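# Wedge a tension rod across the box in front of bottles

## Task

Put the spring-loaded tension rod inside the box so it spans between the two end walls and holds itself up there. It must be perpendicular to those walls, horizontal, not touching the box floor, and just in front of the bottles. The bottles must still be standing inside the box at the end.

## Robot and tools

Robot: two six-joint arms, left_arm and right_arm, each with a two-finger gripper (Robotiq 2F-85 type). Calibrated bases in the scene frame: left_arm at (0, +0.441, 0) m, right_arm at (-0.073, -0.484, 0) m, both turned only about 2 degrees about z. Two head cameras, cam_head_left and cam_head_right, give 896x504 images.

Frame: every position, velocity and target is in the scene frame. Its origin sits at table-top height, halfway between the arms' nominal bases. +z is up, +x points out over the table, and left_arm is on the +y side. Arm names do not match image left and right. Positions are metres and orientations are quaternions (w,x,y,z). Printed hand poses may be wrong by a few centimetres, more at long reach.

Gripper geometry: the fingers point along the gripper's +z axis and close along its y axis. end_effector_position is the spot between the pads when closed; fingertips reach about 19 mm past it when closed and 6 mm when open. A block juts about 10 cm toward the gripper's +x from the last joint axis.

The 18-number row (used by execute_actions and move): one flat list covering both arms, each number in [-1, 1]. Order: left_arm dx, dy, dz, rx, ry, rz, then left gripper position, force_limit, speed; then the same nine for right_arm. The six pose numbers are offsets, not poses: they are measured from that arm's Hand target at the start of the action or move, along the scene axes. 1.0 equals 0.6 m for dx, dy, dz or 180 degrees for the rotation vector rx, ry, rz, which turns the hand about its Hand target position. A translation longer than 1.0 may be shortened along its direction. Sending the same offset again moves the arm further. All zeros re-asks for the current Hand target. The three gripper numbers are settings, not offsets: position +1 is open (85 mm), about -0.8 brings the pads together, -1 closes until blocked. force_limit and speed both start at +1; speed -1 is about 20 mm/s, 0 about 85, +1 about 150. Faster, wider-starting closes grip much harder (up to roughly 200 to 245 N per pad); slow closes at force_limit -1 give about 30 N. A 0 is a real command, so to leave a gripper alone resend its last three numbers. New force or speed only apply after the position changes by at least 0.01.

execute_actions: actions is a list of actions; each action is a list of up to 15 rows, each row lasting one 1/30 s step. An action always lasts 15 steps (0.5 s); a short table repeats its last row. Every row in an action counts from the action's start pose, not from the row before. An empty list just returns the state. cameras picks images: omitted, null or ["all"] for both, [] for none.

move: target is one row or a list of up to 15 rows; every row's offsets count from the same starting Hand targets. speed is path top speed in m/s (0.002 to 3.2, default 0.25; turning up to twice that in rad/s), one value or one per target. blend (m) rounds corners of a list. blocking=false returns after about 0.5 s while the move continues. Paths are straight, end together, are capped at 10 s and do not avoid obstacles or the other arm. Do not route a path close to an arm's own base; go around it. Changed gripper numbers in later targets take effect on arrival, after everything rests. The result adds a move: line: done, off_target, moving, held or fault, and limits=paced (pose clipped) or limits=held (steps withheld).

wait: seconds from 0 to 10; arms keep their last command. stop: brakes a running move (fingers keep going). zoom_image: camera (cam_head_left or cam_head_right) and region [x0, y0, x1, y1] in pixels, at most 504x504. read_manual: licence texts only. finished_scene: scene number (1 or 2); final, and the goal must hold with the robot idle.

Reading results: Hand target is the last commanded pose after clipping; the gripper often stops short of it, and waiting does not help; send the remaining distance as an offset. Joint velocities may read within noise. Joint torques include the arm's own weight. Tool commands shows present gripper commands. object_status: 0 moving, 1 blocked while opening, 2 blocked while closing (a grip), 3 reached the target or pads met. position_measured counts: 3 open, 78 about 60 mm, 130 about 40 mm, 180 about 20 mm, 230 pads touching. Results of execute_actions also list some intermediate hand positions.

Motion notes: each step, commanded orientation is limited to 32 degrees from the measured one. Joint speed caps: 2.09 rad/s for shoulder pan and lift, 2.62 elbow, 3.14 wrists. Commands lag about 0.15 s. With the wrist near the first joint's axis, small moves can flip the shoulder posture.

Avoid: a torque fault (pan and lift 297, elbow 135, wrists 50.4 N m) or an outside force near 150 N stops the arm for 10 s; arms are stiff, so never aim much past a firm contact, and to stop pressing, command back past the gripper. After a force fault, release a gripped object that pins the arm before moving it. Hard contact between the arms, or one gripper clamping the other's fingers, can fail the scene. Motors heat when holding loads, stretched out or pushing; MOTOR HOT appears at 70 °C and brakes engage at 85 °C for 30 to 60 s. Do not drop parts, release them while moving, slam, push very hard, swing loads fast, or squeeze hard on a part still resting on something. Anything left off the table fails the task. Loose objects may be nudged occasionally.

Each tool is called after "Call:" as name(argument=value, ...) on one line, values as JSON.

## Session

Call:
execute_actions(actions=[])

Call:
zoom_image(camera="cam_head_left", region=[200, 100, 704, 504])

Call:
zoom_image(camera="cam_head_right", region=[200, 100, 704, 504])

Scene clock: 0.00 s.
left_arm: end_effector_position=(+0.1601, +0.2286, +0.2696) position_measured=3 object_status=3 end_effector_quat_wxyz=(-0.253, -0.330, +0.909, +0.013) | right_arm: end_effector_position=(+0.6694, -0.0246, +0.1152) position_measured=3 object_status=3 end_effector_quat_wxyz=(-0.373, +0.677, +0.634, -0.031)
Joint positions: left_arm=[2.093 -2.238 2.508 -1.74 -2.073 -1.762] | right_arm=[3.269 -0.956 1.551 -1.626 -0.994 1.641]
Joint velocities: within noise
Joint torques (N m): no reading
Hand target: left_arm +0.1601, +0.2286, +0.2696; -0.253, -0.330, +0.909, +0.013 | right_arm +0.6694, -0.0246, +0.1152; -0.373, +0.677, +0.634, -0.031
Tool commands: left_gripper/position=+1.0 left_gripper/force_limit=+1.0 left_gripper/speed=+1.0 right_gripper/position=+1.0 right_gripper/force_limit=+1.0 right_gripper/speed=+1.0

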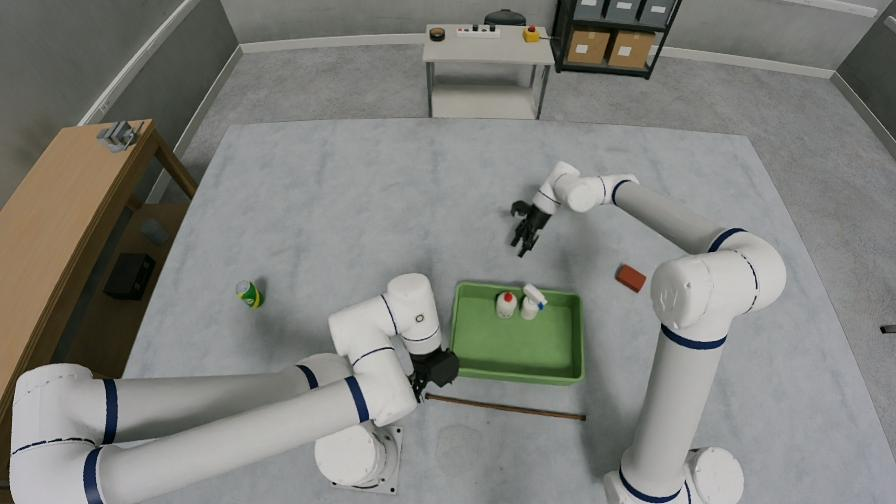

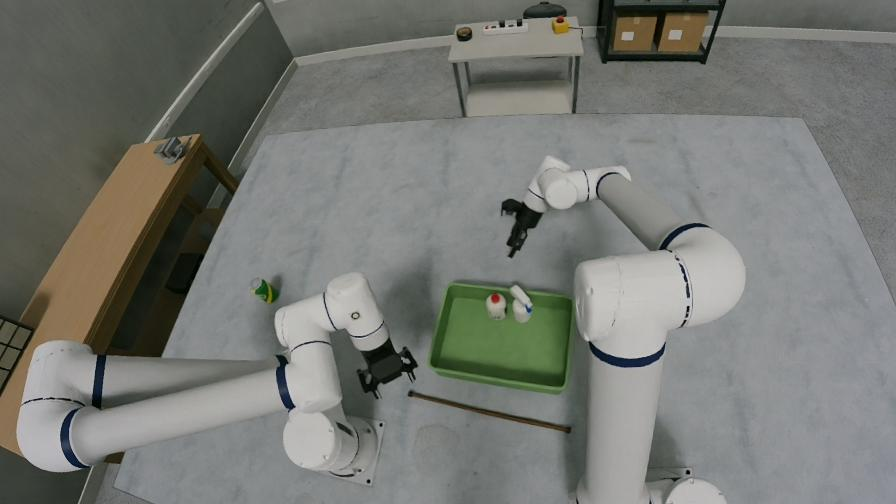

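Scaled by 1.000.

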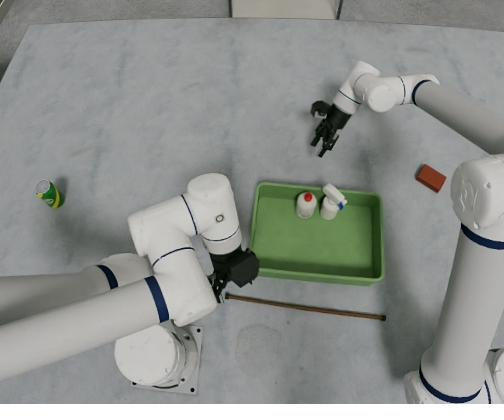

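Scaled by 1.000.

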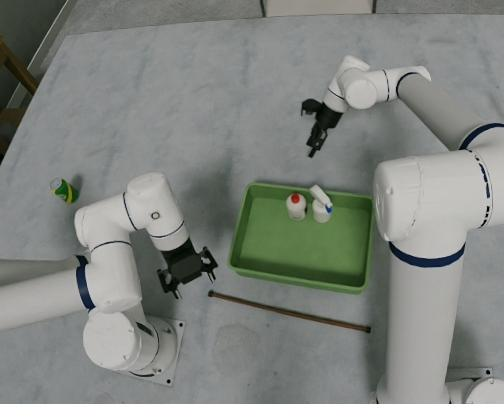

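Call:
zoom_image(camera="cam_head_left", region=[410, 265, 610, 435])

Call:
zoom_image(camera="cam_head_right", region=[395, 265, 595, 435])

Call:
zoom_image(camera="cam_head_left", region=[300, 400, 460, 500])

Call:
zoom_image(camera="cam_head_right", region=[300, 400, 460, 500])

Call:
zoom_image(camera="cam_head_right", region=[480, 180, 560, 270])

Call:
zoom_image(camera="cam_head_left", region=[490, 180, 570, 270])

Scaled by 2.520.

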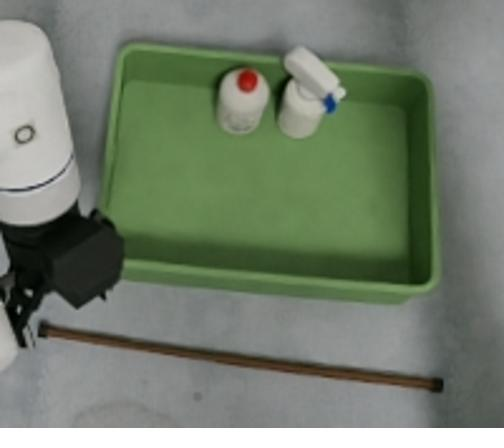

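Scaled by 2.520.

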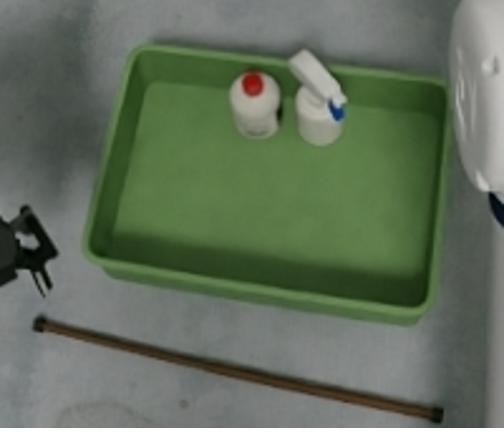

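Scaled by 3.150.

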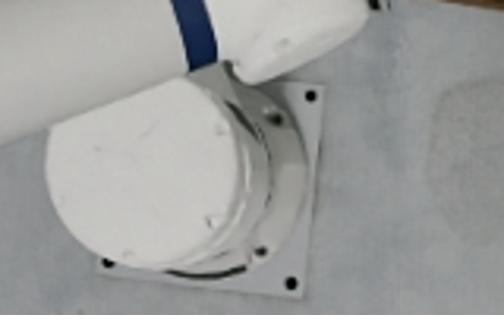

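Scaled by 3.150.

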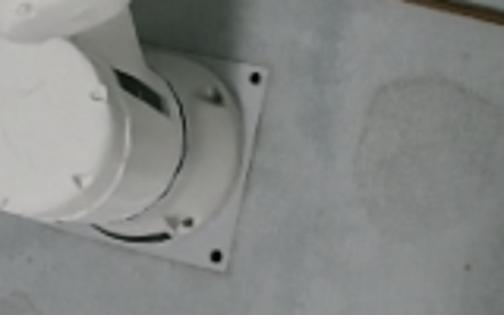

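Scaled by 5.600.

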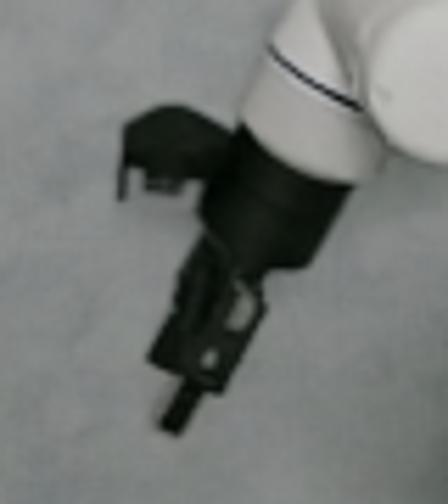

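Scaled by 5.600.

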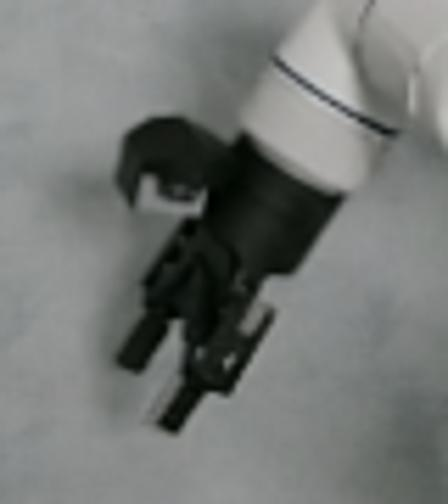

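Call:
move(target=[[0,0,0.05,-0.075,-0.068,-0.35,1,1,1, 0,-0.02,0.35,-0.1,0.1,-0.3,1,1,1],[0,0,0.05,-0.151,-0.136,-0.703,1,1,1,-0.907,-0.092,0.35,-0.28,0.237,-0.909,1,1,1]], speed=0.5)

Call:
zoom_image(camera="cam_head_left", region=[400, 265, 640, 505])

Call:
zoom_image(camera="cam_head_right", region=[380, 265, 620, 505])

Scene clock: 18.90 s.
left_arm: end_effector_position=(+0.1601, +0.2286, +0.2996) position_measured=3 object_status=3 end_effector_quat_wxyz=(+0.000, +0.707, +0.707, +0.000) | right_arm: end_effector_position=(+0.1253, -0.0799, +0.3252) position_measured=3 object_status=3 end_effector_quat_wxyz=(-0.001, +0.708, -0.707, +0.000)
Joint positions: left_arm=[1.53 -2.493 2.471 -1.548 -1.572 -0.082] | right_arm=[3.81 -1.999 2.264 -1.838 -1.571 5.421]
Joint velocities: within noise
Joint torques (N m): left_arm=[-15.74 8.89 -47.3 -6.24 2.89 3.52] | right_arm=[13.14 4.73 -50.02 -1.11 -4.55 2.94]
Hand target: left_arm +0.1601, +0.2286, +0.2996; +0.000, +0.708, +0.707, +0.000 | right_arm +0.1252, -0.0798, +0.3252; -0.001, +0.707, -0.707, +0.000
Off the commanded pose: left_arm 0.000 m, 0 deg | right_arm 0.000 m, 0 deg.
move: done

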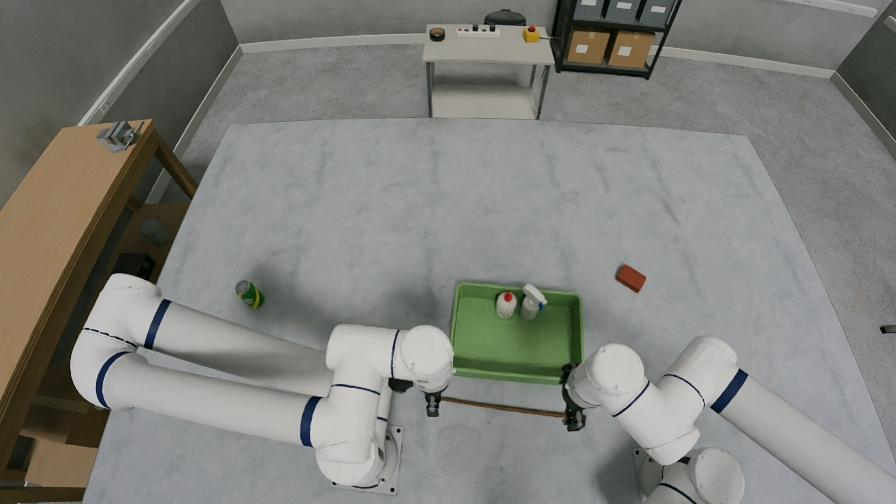

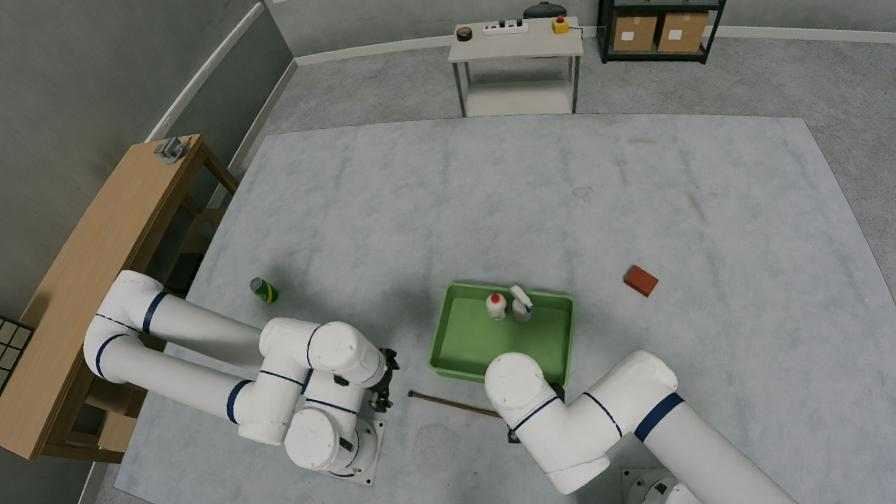

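Invalid region (400, 265, 640, 505): it reaches outside that camera's 896x504 image.

Invalid region (380, 265, 620, 505): it reaches outside that camera's 896x504 image.

Call:
move(target=[0,0,-0.27,0,0,0,1,1,1,0,0,-0.3,0,0,0,1,1,1])

Call:
zoom_image(camera="cam_head_left", region=[410, 300, 610, 500])

Call:
zoom_image(camera="cam_head_right", region=[380, 300, 580, 500])

Scene clock: 22.03 s.
left_arm: end_effector_position=(+0.1601, +0.2286, +0.1376) position_measured=3 object_status=3 end_effector_quat_wxyz=(+0.000, +0.708, +0.707, +0.000) | right_arm: end_effector_position=(+0.1252, -0.0799, +0.1453) position_measured=3 object_status=3 end_effector_quat_wxyz=(-0.001, +0.707, -0.707, +0.000)
Joint positions: left_arm=[1.53 -2.413 2.747 -1.905 -1.572 -0.082] | right_arm=[3.81 -1.8 2.503 -2.275 -1.571 5.421]
Joint velocities: within noise
Joint torques (N m): left_arm=[17.51 40.11 -43.49 -6.88 -3.38 3.31] | right_arm=[11.16 -3.07 -26.34 -5.39 -4.54 2.75]
Hand target: left_arm +0.1601, +0.2286, +0.1376; +0.000, +0.708, +0.707, +0.000 | right_arm +0.1252, -0.0798, +0.1452; -0.001, +0.707, -0.707, +0.000
Off the commanded pose: left_arm 0.000 m, 0 deg | right_arm 0.000 m, 0 deg.
move: done

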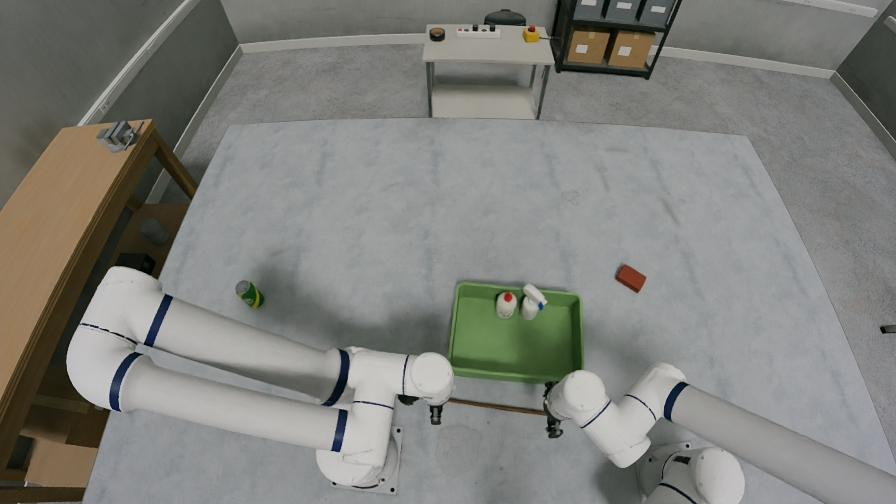

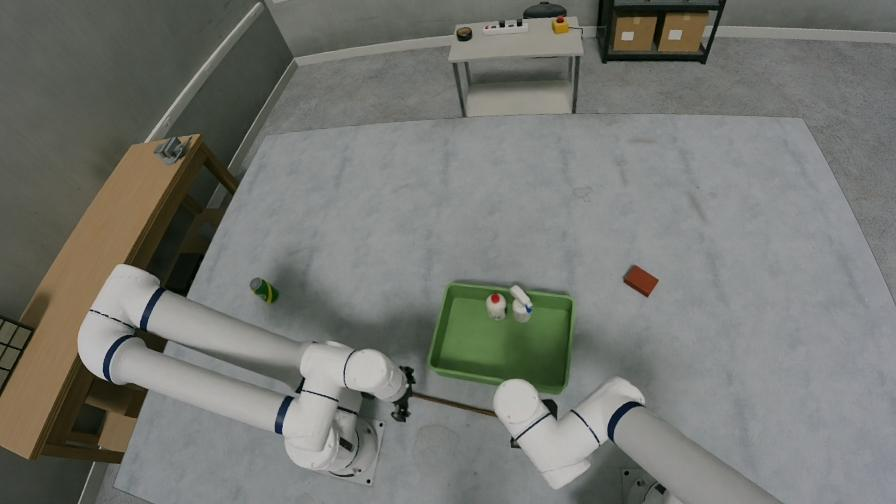

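Scaled by 2.520.

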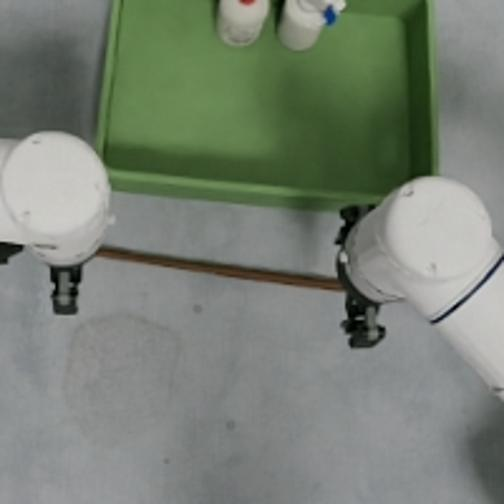

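Scaled by 2.520.

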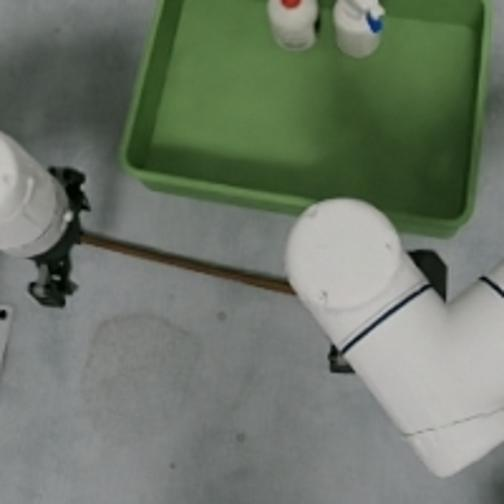

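Call:
move(target=[[0.045,-0.028,-0.05,0,0,-0.05,1,1,1,-0.002,-0.133,-0.05,0,0,-0.05,1,1,1],[0.045,-0.028,-0.15,0,0,-0.05,1,1,1,-0.002,-0.133,-0.163,0,0,-0.05,1,1,1]])

Call:
zoom_image(camera="cam_head_left", region=[410, 350, 610, 450])

Call:
zoom_image(camera="cam_head_right", region=[390, 350, 590, 450])

Scene clock: 27.60 s.
left_arm: end_effector_position=(+0.1871, +0.2118, +0.0476) position_measured=3 object_status=3 end_effector_quat_wxyz=(+0.000, +0.761, +0.649, +0.000) | right_arm: end_effector_position=(+0.1240, -0.1597, +0.0474) position_measured=3 object_status=3 end_effector_quat_wxyz=(+0.001, -0.650, +0.760, +0.000)
Joint positions: left_arm=[1.655 -2.015 2.849 -2.405 -1.572 0.2] | right_arm=[3.639 -1.733 2.715 -2.555 -1.571 5.407]
Joint velocities: within noise
Joint torques (N m): left_arm=[20.1 25.9 -30.87 -6.34 -3.19 4.39] | right_arm=[12.46 1.31 -19 -5.19 -4.47 2.86]
Hand target: left_arm +0.1871, +0.2118, +0.0476; +0.000, +0.761, +0.649, +0.000 | right_arm +0.1240, -0.1596, +0.0474; +0.001, -0.650, +0.760, +0.000
Off the commanded pose: left_arm 0.000 m, 0 deg | right_arm 0.000 m, 0 deg.
move: done

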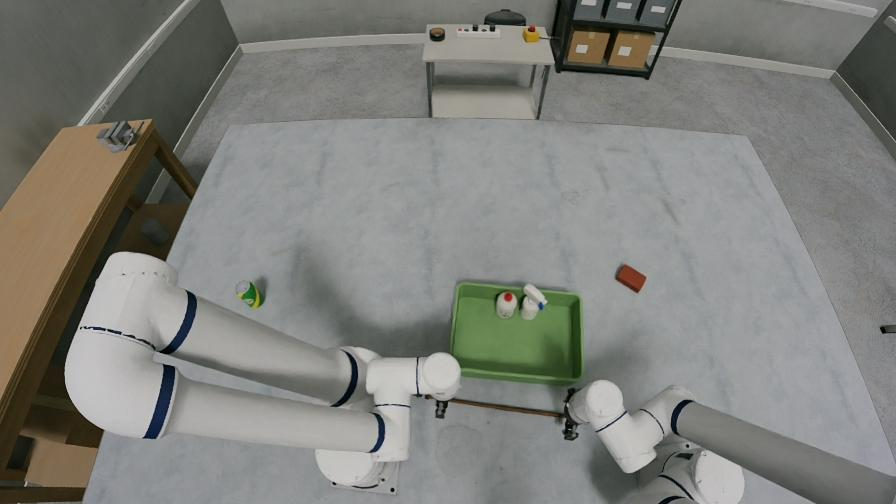

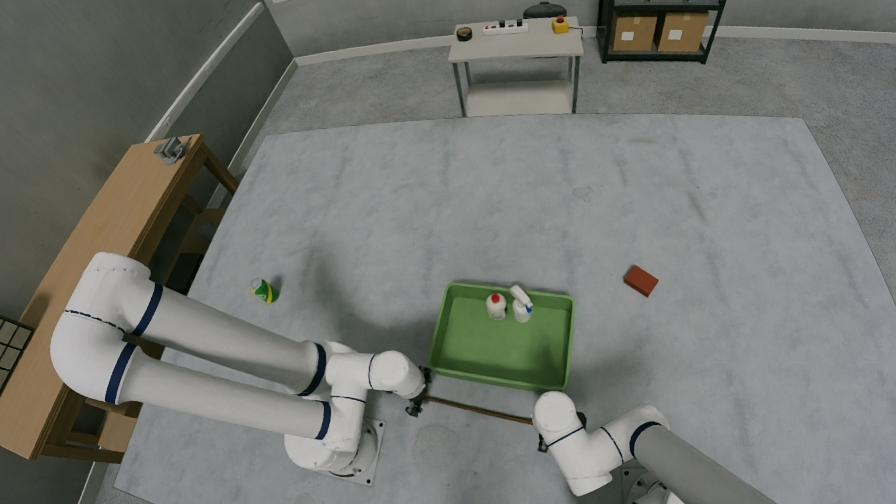

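Scaled by 2.520.

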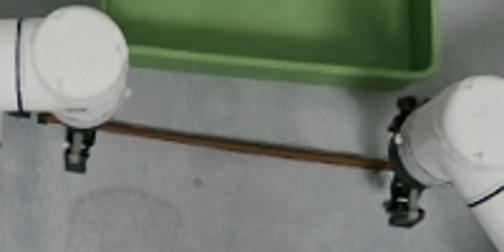

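Scaled by 2.520.

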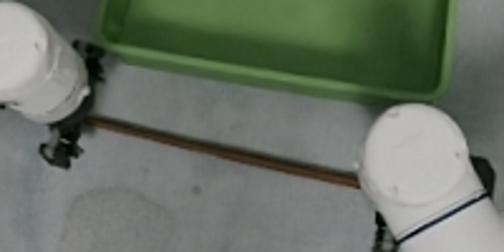

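Call:
move(target=[[-0.01,0,-0.025,0,0,0,1,0,-1,-0.0115,0,-0.025,0,0,0,1,0,-1],[-0.01,0,-0.043,0,0,0,-1,0,-1,-0.0115,0,-0.043,0,0,0,-1,0,-1]], speed=0.08)

Call:
zoom_image(camera="cam_head_left", region=[410, 350, 610, 450])

Call:
zoom_image(camera="cam_head_right", region=[390, 350, 590, 450])

Scene clock: 37.70 s.
left_arm: end_effector_position=(+0.1811, +0.2118, +0.0218) position_measured=208 object_status=0 end_effector_quat_wxyz=(+0.000, +0.761, +0.649, +0.000) | right_arm: end_effector_position=(+0.1171, -0.1597, +0.0216) position_measured=203 object_status=2 end_effector_quat_wxyz=(+0.001, -0.650, +0.760, +0.000)
Joint positions: left_arm=[1.63 -1.91 2.888 -2.549 -1.572 0.175] | right_arm=[3.65 -1.651 2.743 -2.665 -1.571 5.418]
Joint velocities: within noise
Joint torques (N m): left_arm=[19.13 19.35 -30.01 -5.1 -2.41 3.15] | right_arm=[10.81 -3.37 -19.06 -3.47 -1.2 2.48]
Hand target: left_arm +0.1811, +0.2118, +0.0218; +0.000, +0.761, +0.649, +0.000 | right_arm +0.1171, -0.1596, +0.0216; +0.001, -0.650, +0.760, +0.000
Off the commanded pose: left_arm 0.000 m, 0 deg | right_arm 0.000 m, 0 deg.
move: done

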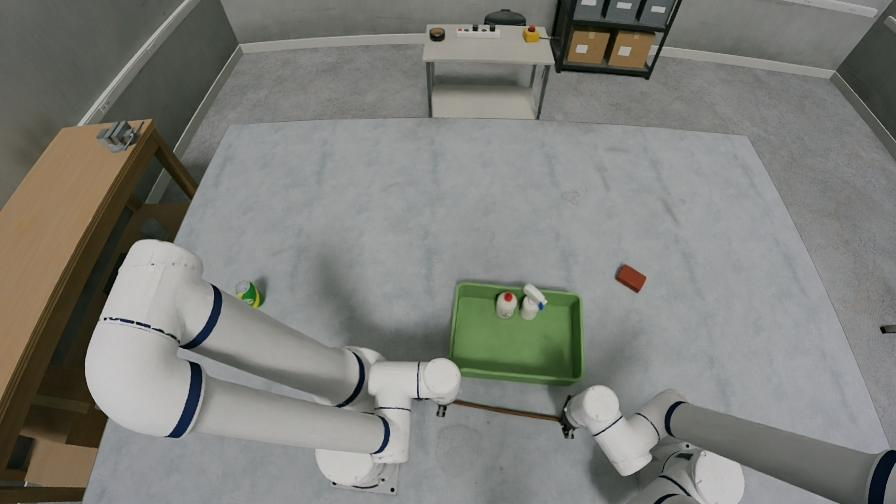

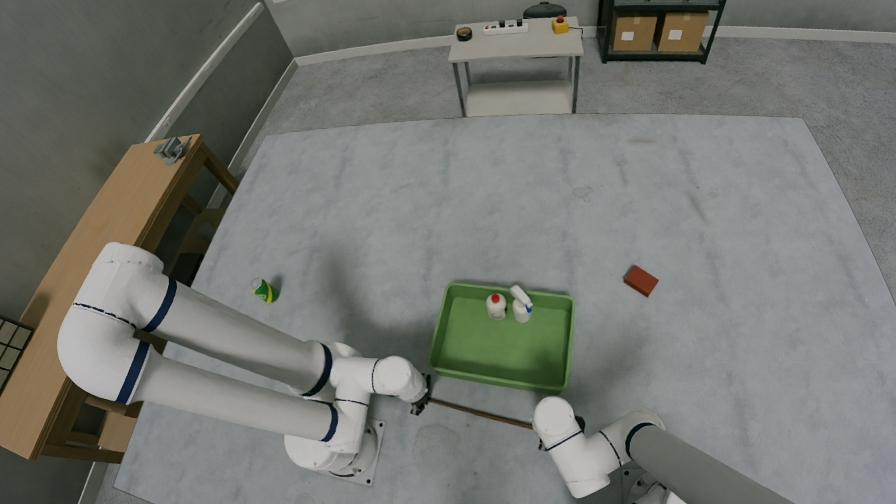

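Scaled by 2.520.

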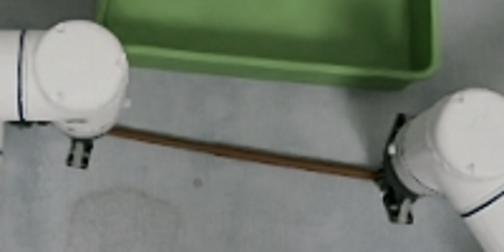

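Scaled by 2.520.

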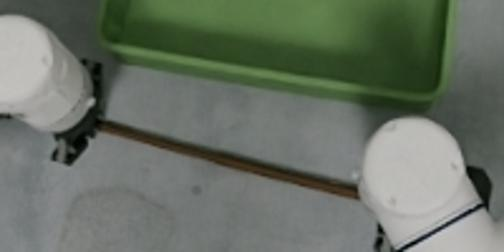

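Call:
move(target=[0,0,0.25,0,0,0,-1,0,-1,0,0,0.25,0,0,0,-1,0,-1], speed=0.12)

Call:
zoom_image(camera="cam_head_left", region=[410, 300, 610, 450])

Call:
zoom_image(camera="cam_head_right", region=[370, 300, 570, 450])

Scene clock: 42.90 s.
left_arm: end_effector_position=(+0.1811, +0.2117, +0.1717) position_measured=208 object_status=2 end_effector_quat_wxyz=(+0.000, +0.761, +0.649, +0.000) | right_arm: end_effector_position=(+0.1171, -0.1596, +0.1715) position_measured=203 object_status=2 end_effector_quat_wxyz=(+0.001, -0.650, +0.760, +0.000)
Joint positions: left_arm=[1.63 -2.332 2.669 -1.908 -1.572 0.175] | right_arm=[3.65 -2.036 2.576 -2.112 -1.571 5.418]
Joint velocities: within noise
Joint torques (N m): left_arm=[-1.6 2.75 -38.86 9.84 5.7 -5.58] | right_arm=[-22.13 -13.4 -32.48 5.09 -8.67 -4.38]
Hand target: left_arm +0.1811, +0.2118, +0.1718; +0.000, +0.761, +0.649, +0.000 | right_arm +0.1171, -0.1596, +0.1716; +0.001, -0.650, +0.760, +0.000
Off the commanded pose: left_arm 0.000 m, 0 deg | right_arm 0.000 m, 0 deg.
move: done

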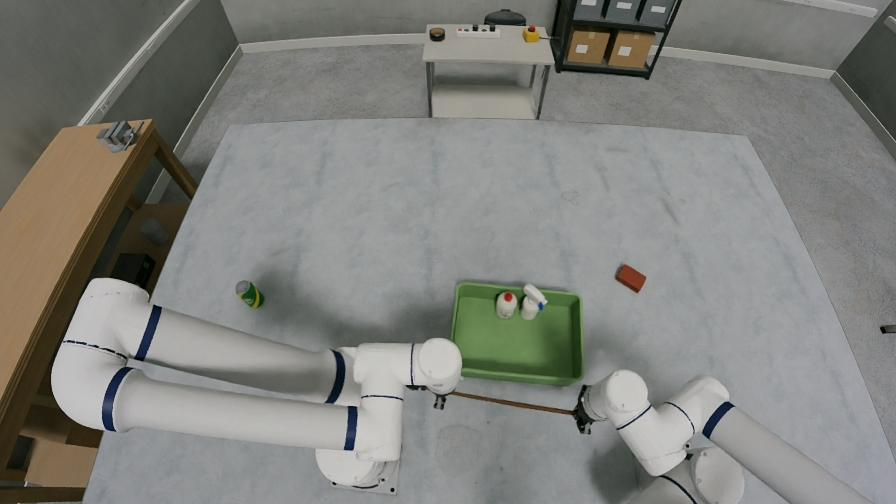

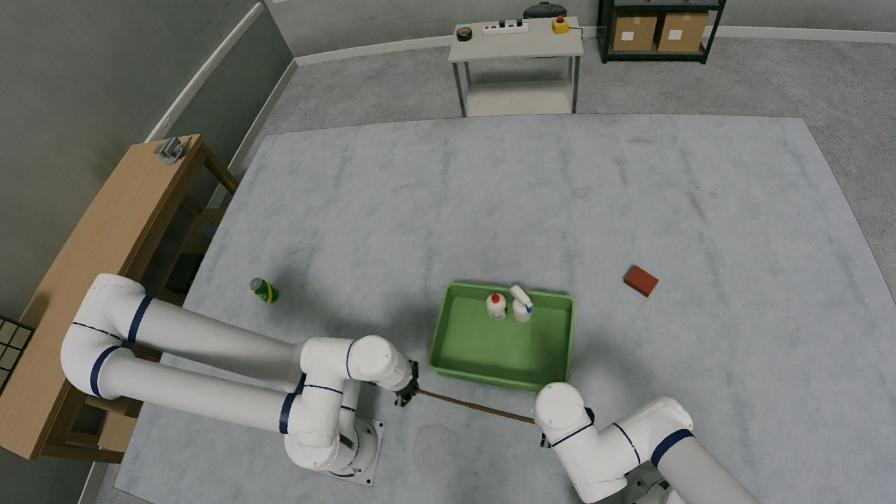

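Scaled by 2.520.

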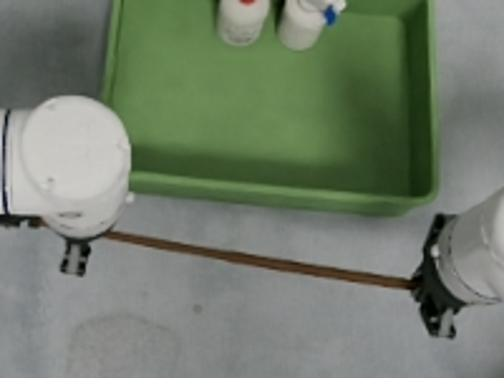

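Scaled by 2.520.

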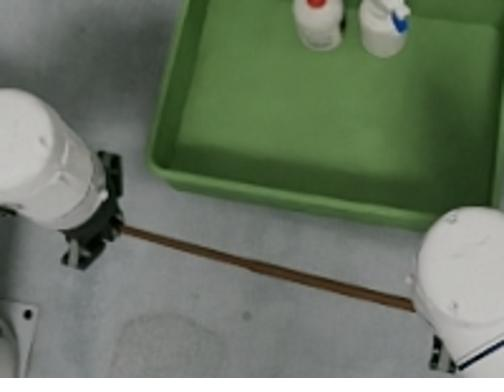

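Call:
move(target=[0.3055,-0.0567,0.05,0,0,0.023,-1,0,-1,0.3575,-0.0607,0.05,0,0,0.023,-1,0,-1], speed=0.15)

Call:
zoom_image(camera="cam_head_left", region=[410, 250, 630, 410])

Call:
zoom_image(camera="cam_head_right", region=[380, 250, 600, 410])

Scene clock: 58.47 s.
left_arm: end_effector_position=(+0.3642, +0.1778, +0.2017) position_measured=208 object_status=2 end_effector_quat_wxyz=(+0.000, +0.737, +0.676, +0.000) | right_arm: end_effector_position=(+0.3314, -0.1961, +0.2016) position_measured=203 object_status=2 end_effector_quat_wxyz=(+0.001, -0.677, +0.736, +0.000)
Joint positions: left_arm=[2.152 -1.888 2.437 -2.119 -1.572 0.625] | right_arm=[3.354 -1.785 2.369 -2.157 -1.571 5.05]
Joint velocities: within noise
Joint torques (N m): left_arm=[18.23 0.3 -57.76 -7.83 -3.99 3.38] | right_arm=[-12.73 -8.21 -47.26 -5.6 4.3 -4.26]
Hand target: left_arm +0.3644, +0.1777, +0.2018; +0.000, +0.737, +0.676, +0.000 | right_arm +0.3316, -0.1961, +0.2016; -0.001, +0.677, -0.736, +0.000
Off the commanded pose: left_arm 0.000 m, 0 deg | right_arm 0.000 m, 0 deg.
move: done

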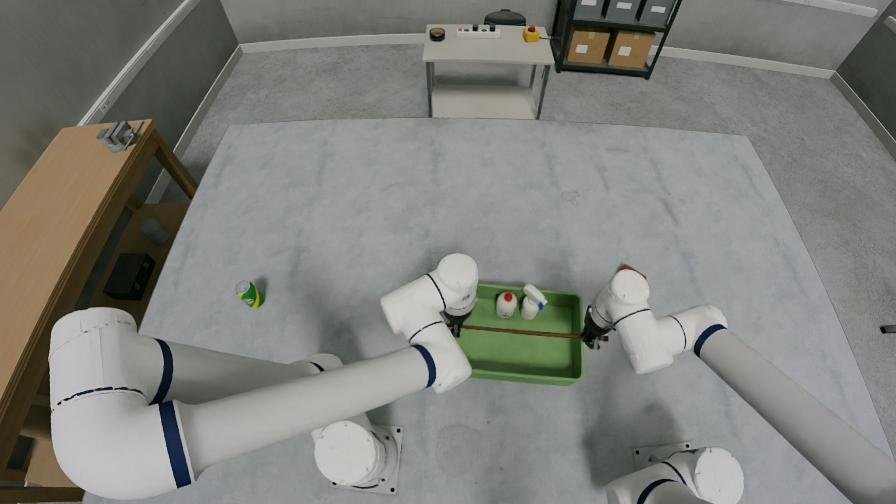

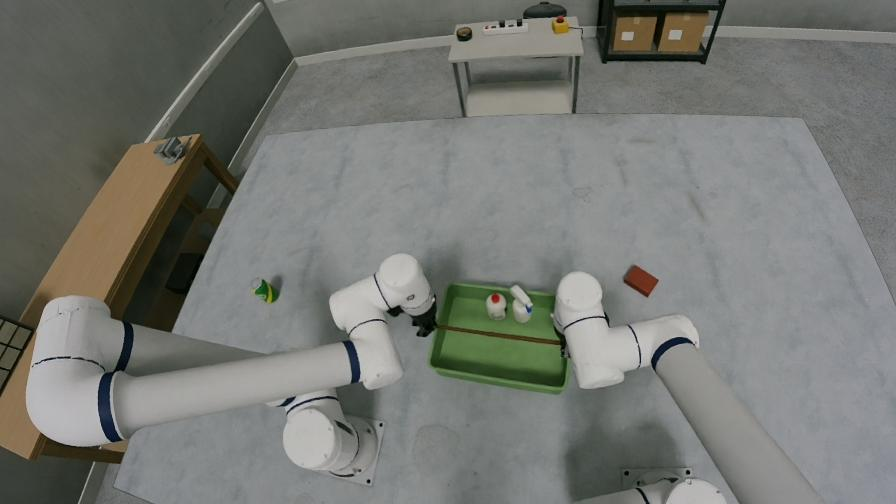

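Scaled by 2.291.

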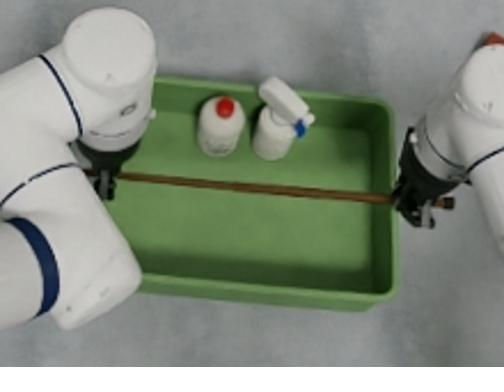

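Scaled by 2.291.

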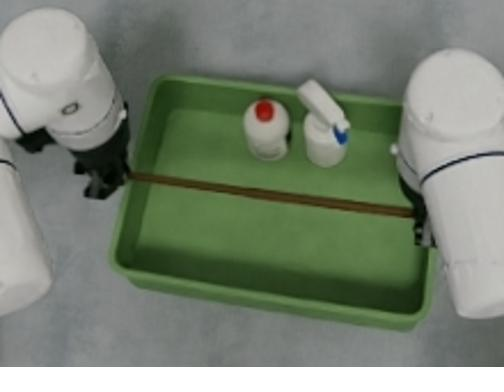

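Call:
move(target=[[-0.001,-0.032,0,0,0,-0.0056,-1,0,-1,0.001,0.032,0,0,0,-0.0056,-1,0,-1],[-0.001,-0.063,0,0,0,-0.0056,-1,0,-1,0.001,0.063,0,0,0,-0.0056,-1,0,-1]], speed=0.04)

Call:
zoom_image(camera="cam_head_left", region=[410, 250, 630, 410])

Call:
zoom_image(camera="cam_head_right", region=[380, 250, 600, 410])

Scene clock: 62.37 s.
left_arm: end_effector_position=(+0.3638, +0.1401, +0.2018) position_measured=208 object_status=2 end_effector_quat_wxyz=(+0.000, +0.743, +0.670, +0.000) | right_arm: end_effector_position=(+0.3322, -0.1585, +0.2016) position_measured=203 object_status=2 end_effector_quat_wxyz=(+0.001, -0.670, +0.742, +0.000)
Joint positions: left_arm=[2.108 -1.837 2.404 -2.138 -1.572 0.598] | right_arm=[3.429 -1.737 2.333 -2.168 -1.571 5.143]
Joint velocities: within noise
Joint torques (N m): left_arm=[-19.84 -4.42 -59.31 -8.88 -3.58 -5.62] | right_arm=[16.26 -11.09 -46.89 -5.87 -1.91 3.13]
Hand target: left_arm +0.3638, +0.1399, +0.2018; +0.000, +0.743, +0.670, +0.000 | right_arm +0.3322, -0.1583, +0.2016; +0.001, -0.670, +0.742, +0.000
Off the commanded pose: left_arm 0.000 m, 0 deg | right_arm 0.000 m, 0 deg.
move: done

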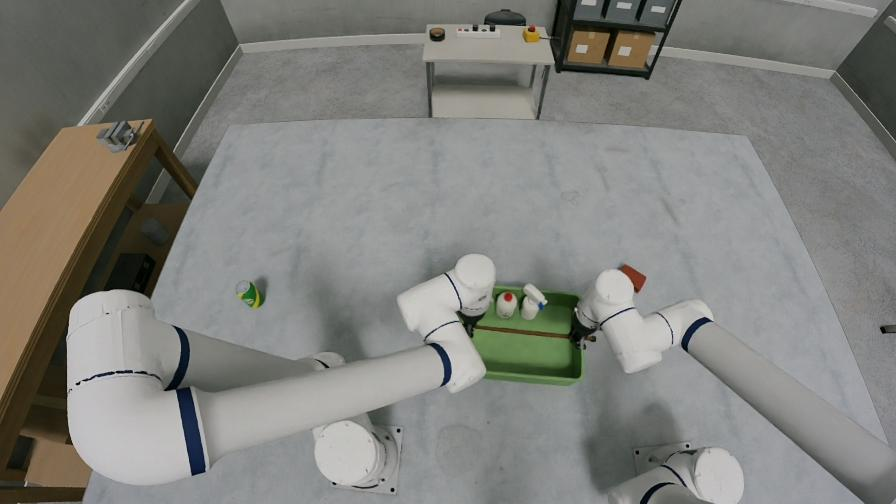

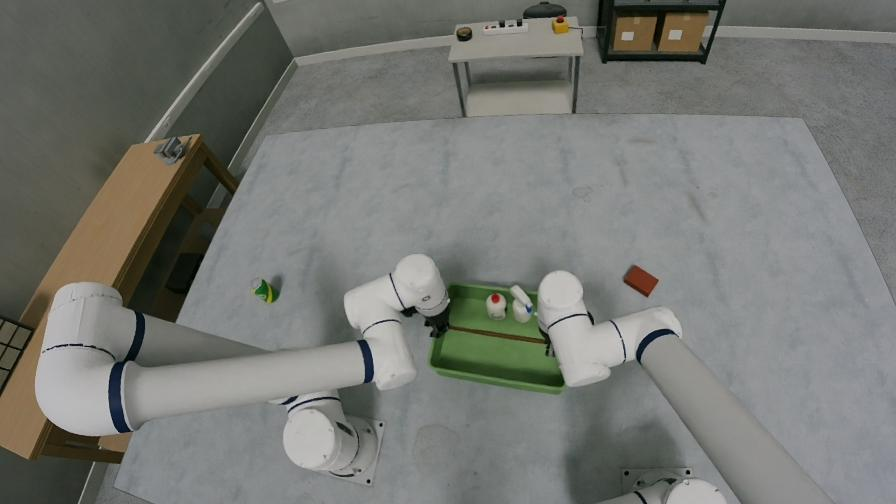

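Scaled by 2.291.

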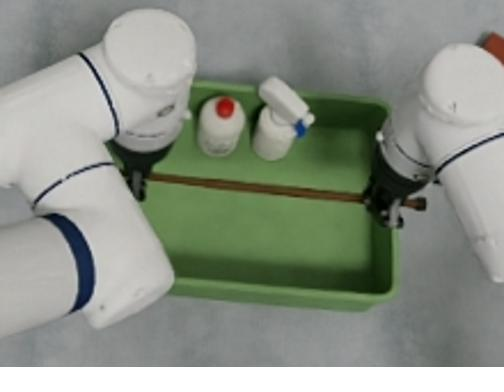

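Scaled by 2.291.

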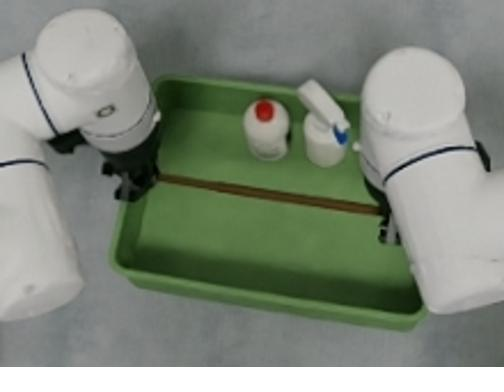

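Call:
move(target=[[0.048,-0.020,0,0,0,0,-1,0,-1,0.052,0.025,0,0,0,0,-1,0,-1],[0.048,-0.020,-0.117,0,0,0,-1,0,-1,0.052,0.025,-0.117,0,0,0,-1,0,-1]], speed=0.06)

Call:
zoom_image(camera="cam_head_left", region=[440, 270, 600, 400])

Call:
zoom_image(camera="cam_head_right", region=[420, 270, 580, 400])

Scene clock: 68.90 s.
left_arm: end_effector_position=(+0.3926, +0.1279, +0.1317) position_measured=208 object_status=2 end_effector_quat_wxyz=(+0.000, +0.743, +0.670, +0.000) | right_arm: end_effector_position=(+0.3634, -0.1433, +0.1315) position_measured=203 object_status=2 end_effector_quat_wxyz=(+0.001, -0.670, +0.742, +0.000)
Joint positions: left_arm=[2.15 -1.668 2.433 -2.336 -1.572 0.64] | right_arm=[3.438 -1.574 2.347 -2.346 -1.571 5.151]
Joint velocities: within noise
Joint torques (N m): left_arm=[14.44 -13.1 -39.16 -9.54 -4.7 3.25] | right_arm=[17.03 -18.38 -25.96 -6.08 -0.1 2.7]
Hand target: left_arm +0.3926, +0.1279, +0.1316; +0.000, +0.743, +0.670, +0.000 | right_arm +0.3634, -0.1433, +0.1314; +0.001, -0.670, +0.742, +0.000
Off the commanded pose: left_arm 0.000 m, 0 deg | right_arm 0.000 m, 0 deg.
move: done

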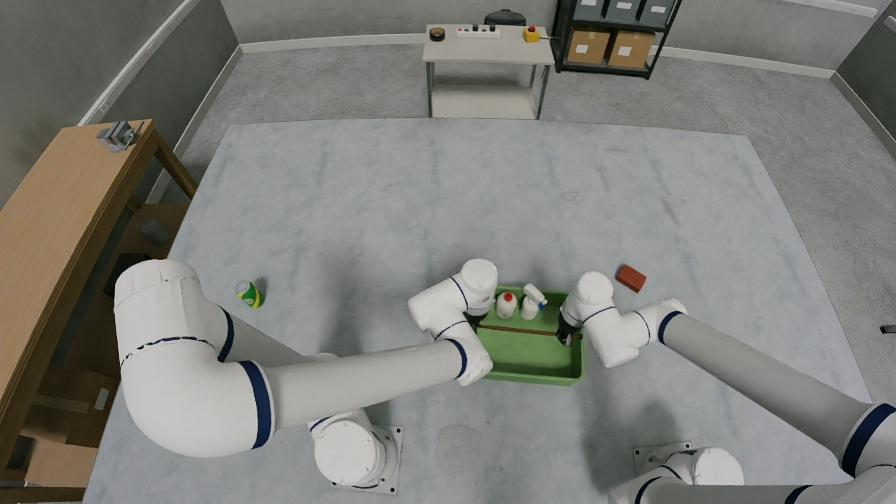

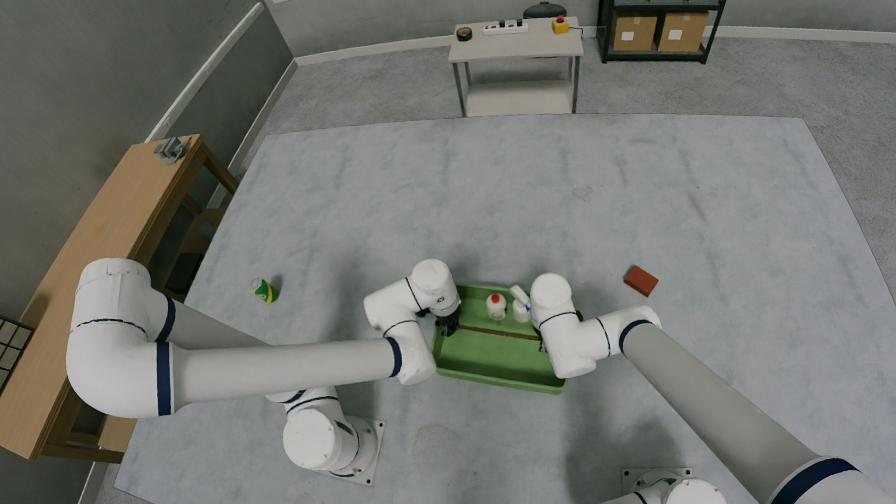

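Scaled by 3.150.

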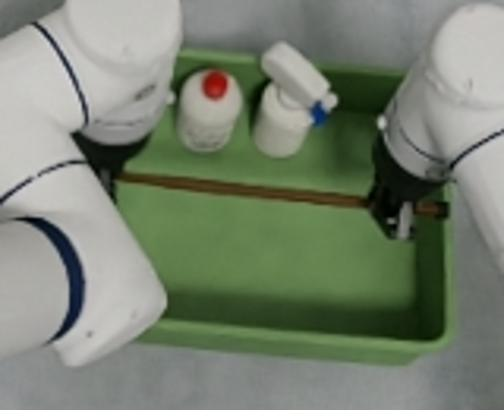

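Scaled by 3.150.

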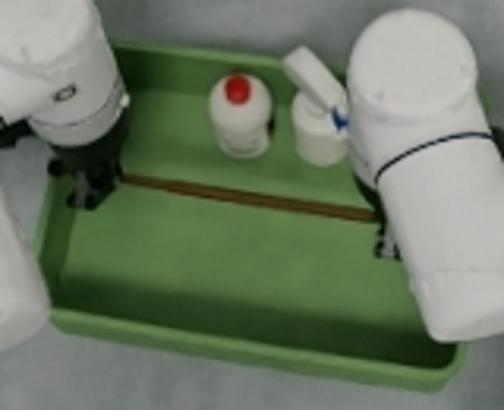

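Call:
move(target=[[0.066,-0.010,0,0,0,0,-1,0,-1,0.0675,0.006,0,0,0,0,-1,0,-1],[0.066,-0.010,-0.06,0,0,0,-1,0,-1,0.0675,0.006,-0.06,0,0,0,-1,0,-1]], speed=0.05)

Call:
zoom_image(camera="cam_head_left", region=[440, 270, 600, 400])

Call:
zoom_image(camera="cam_head_right", region=[420, 270, 580, 400])

Scene clock: 75.10 s.
left_arm: end_effector_position=(+0.4322, +0.1219, +0.0958) position_measured=208 object_status=2 end_effector_quat_wxyz=(+0.000, +0.743, +0.670, +0.000) | right_arm: end_effector_position=(+0.4039, -0.1397, +0.0955) position_measured=203 object_status=2 end_effector_quat_wxyz=(+0.001, -0.670, +0.742, +0.000)
Joint positions: left_arm=[2.212 -1.54 2.404 -2.434 -1.572 0.702] | right_arm=[3.42 -1.459 2.315 -2.428 -1.571 5.133]
Joint velocities: within noise
Joint torques (N m): left_arm=[26.42 24.74 5.7 -0.26 1.1 3.2] | right_arm=[-4.6 -33.55 -28.09 -6.24 6.21 -2.82]
Hand target: left_arm +0.4322, +0.1219, +0.0956; +0.000, +0.743, +0.670, +0.000 | right_arm +0.4039, -0.1397, +0.0954; +0.001, -0.670, +0.742, +0.000
Off the commanded pose: left_arm 0.000 m, 0 deg | right_arm 0.000 m, 0 deg.
move: done

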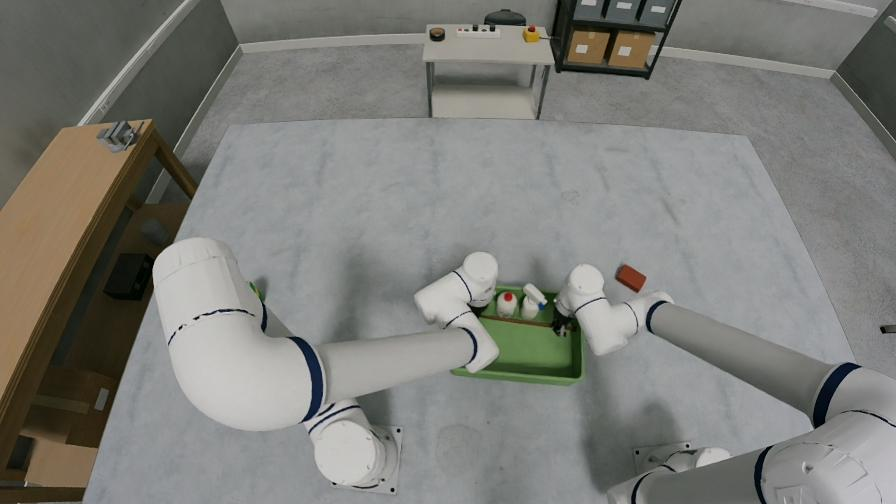

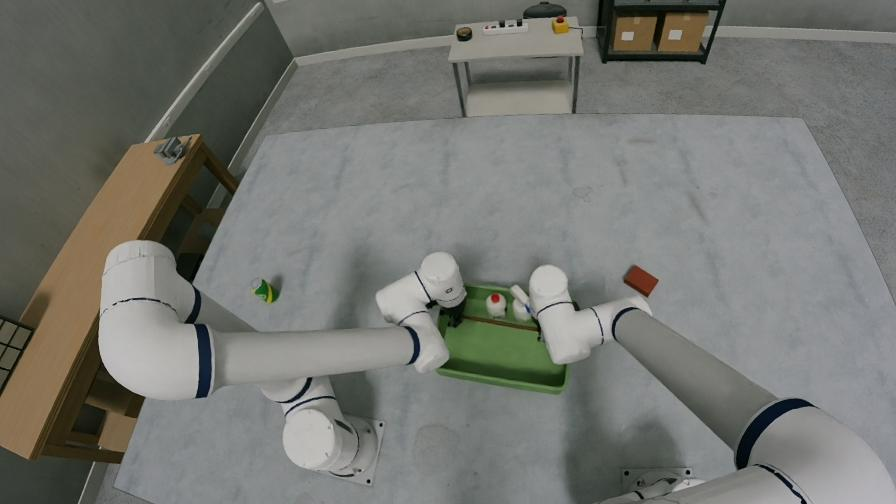

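Scaled by 3.150.

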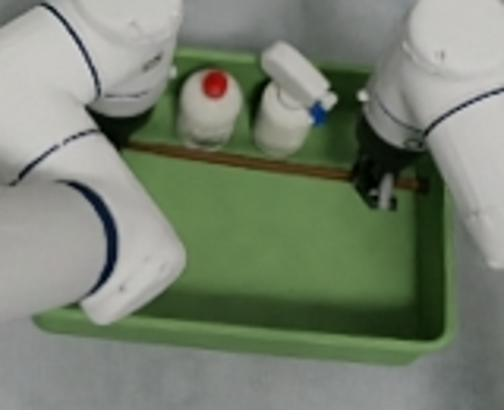

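Scaled by 3.150.

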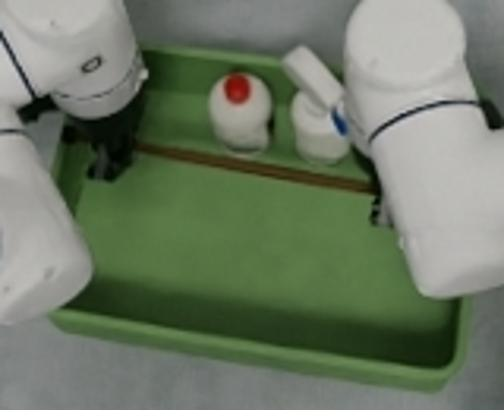

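Call:
zoom_image(camera="cam_head_right", region=[430, 290, 480, 340])

Call:
zoom_image(camera="cam_head_left", region=[540, 300, 590, 350])

Scaled by 10.080.

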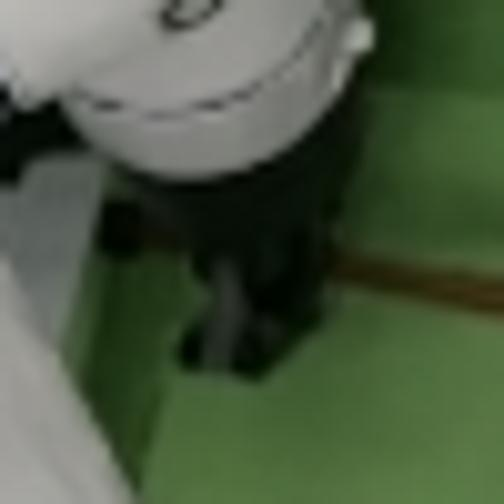

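Scaled by 10.080.

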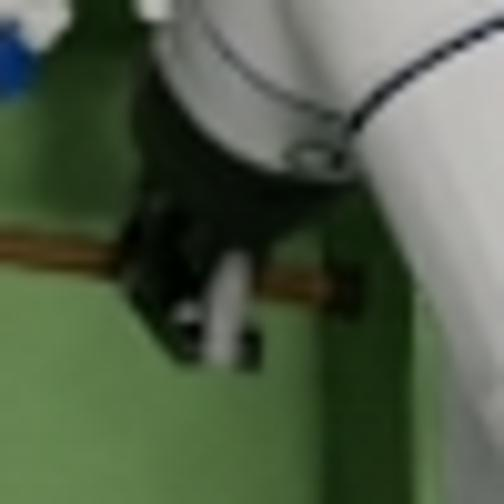

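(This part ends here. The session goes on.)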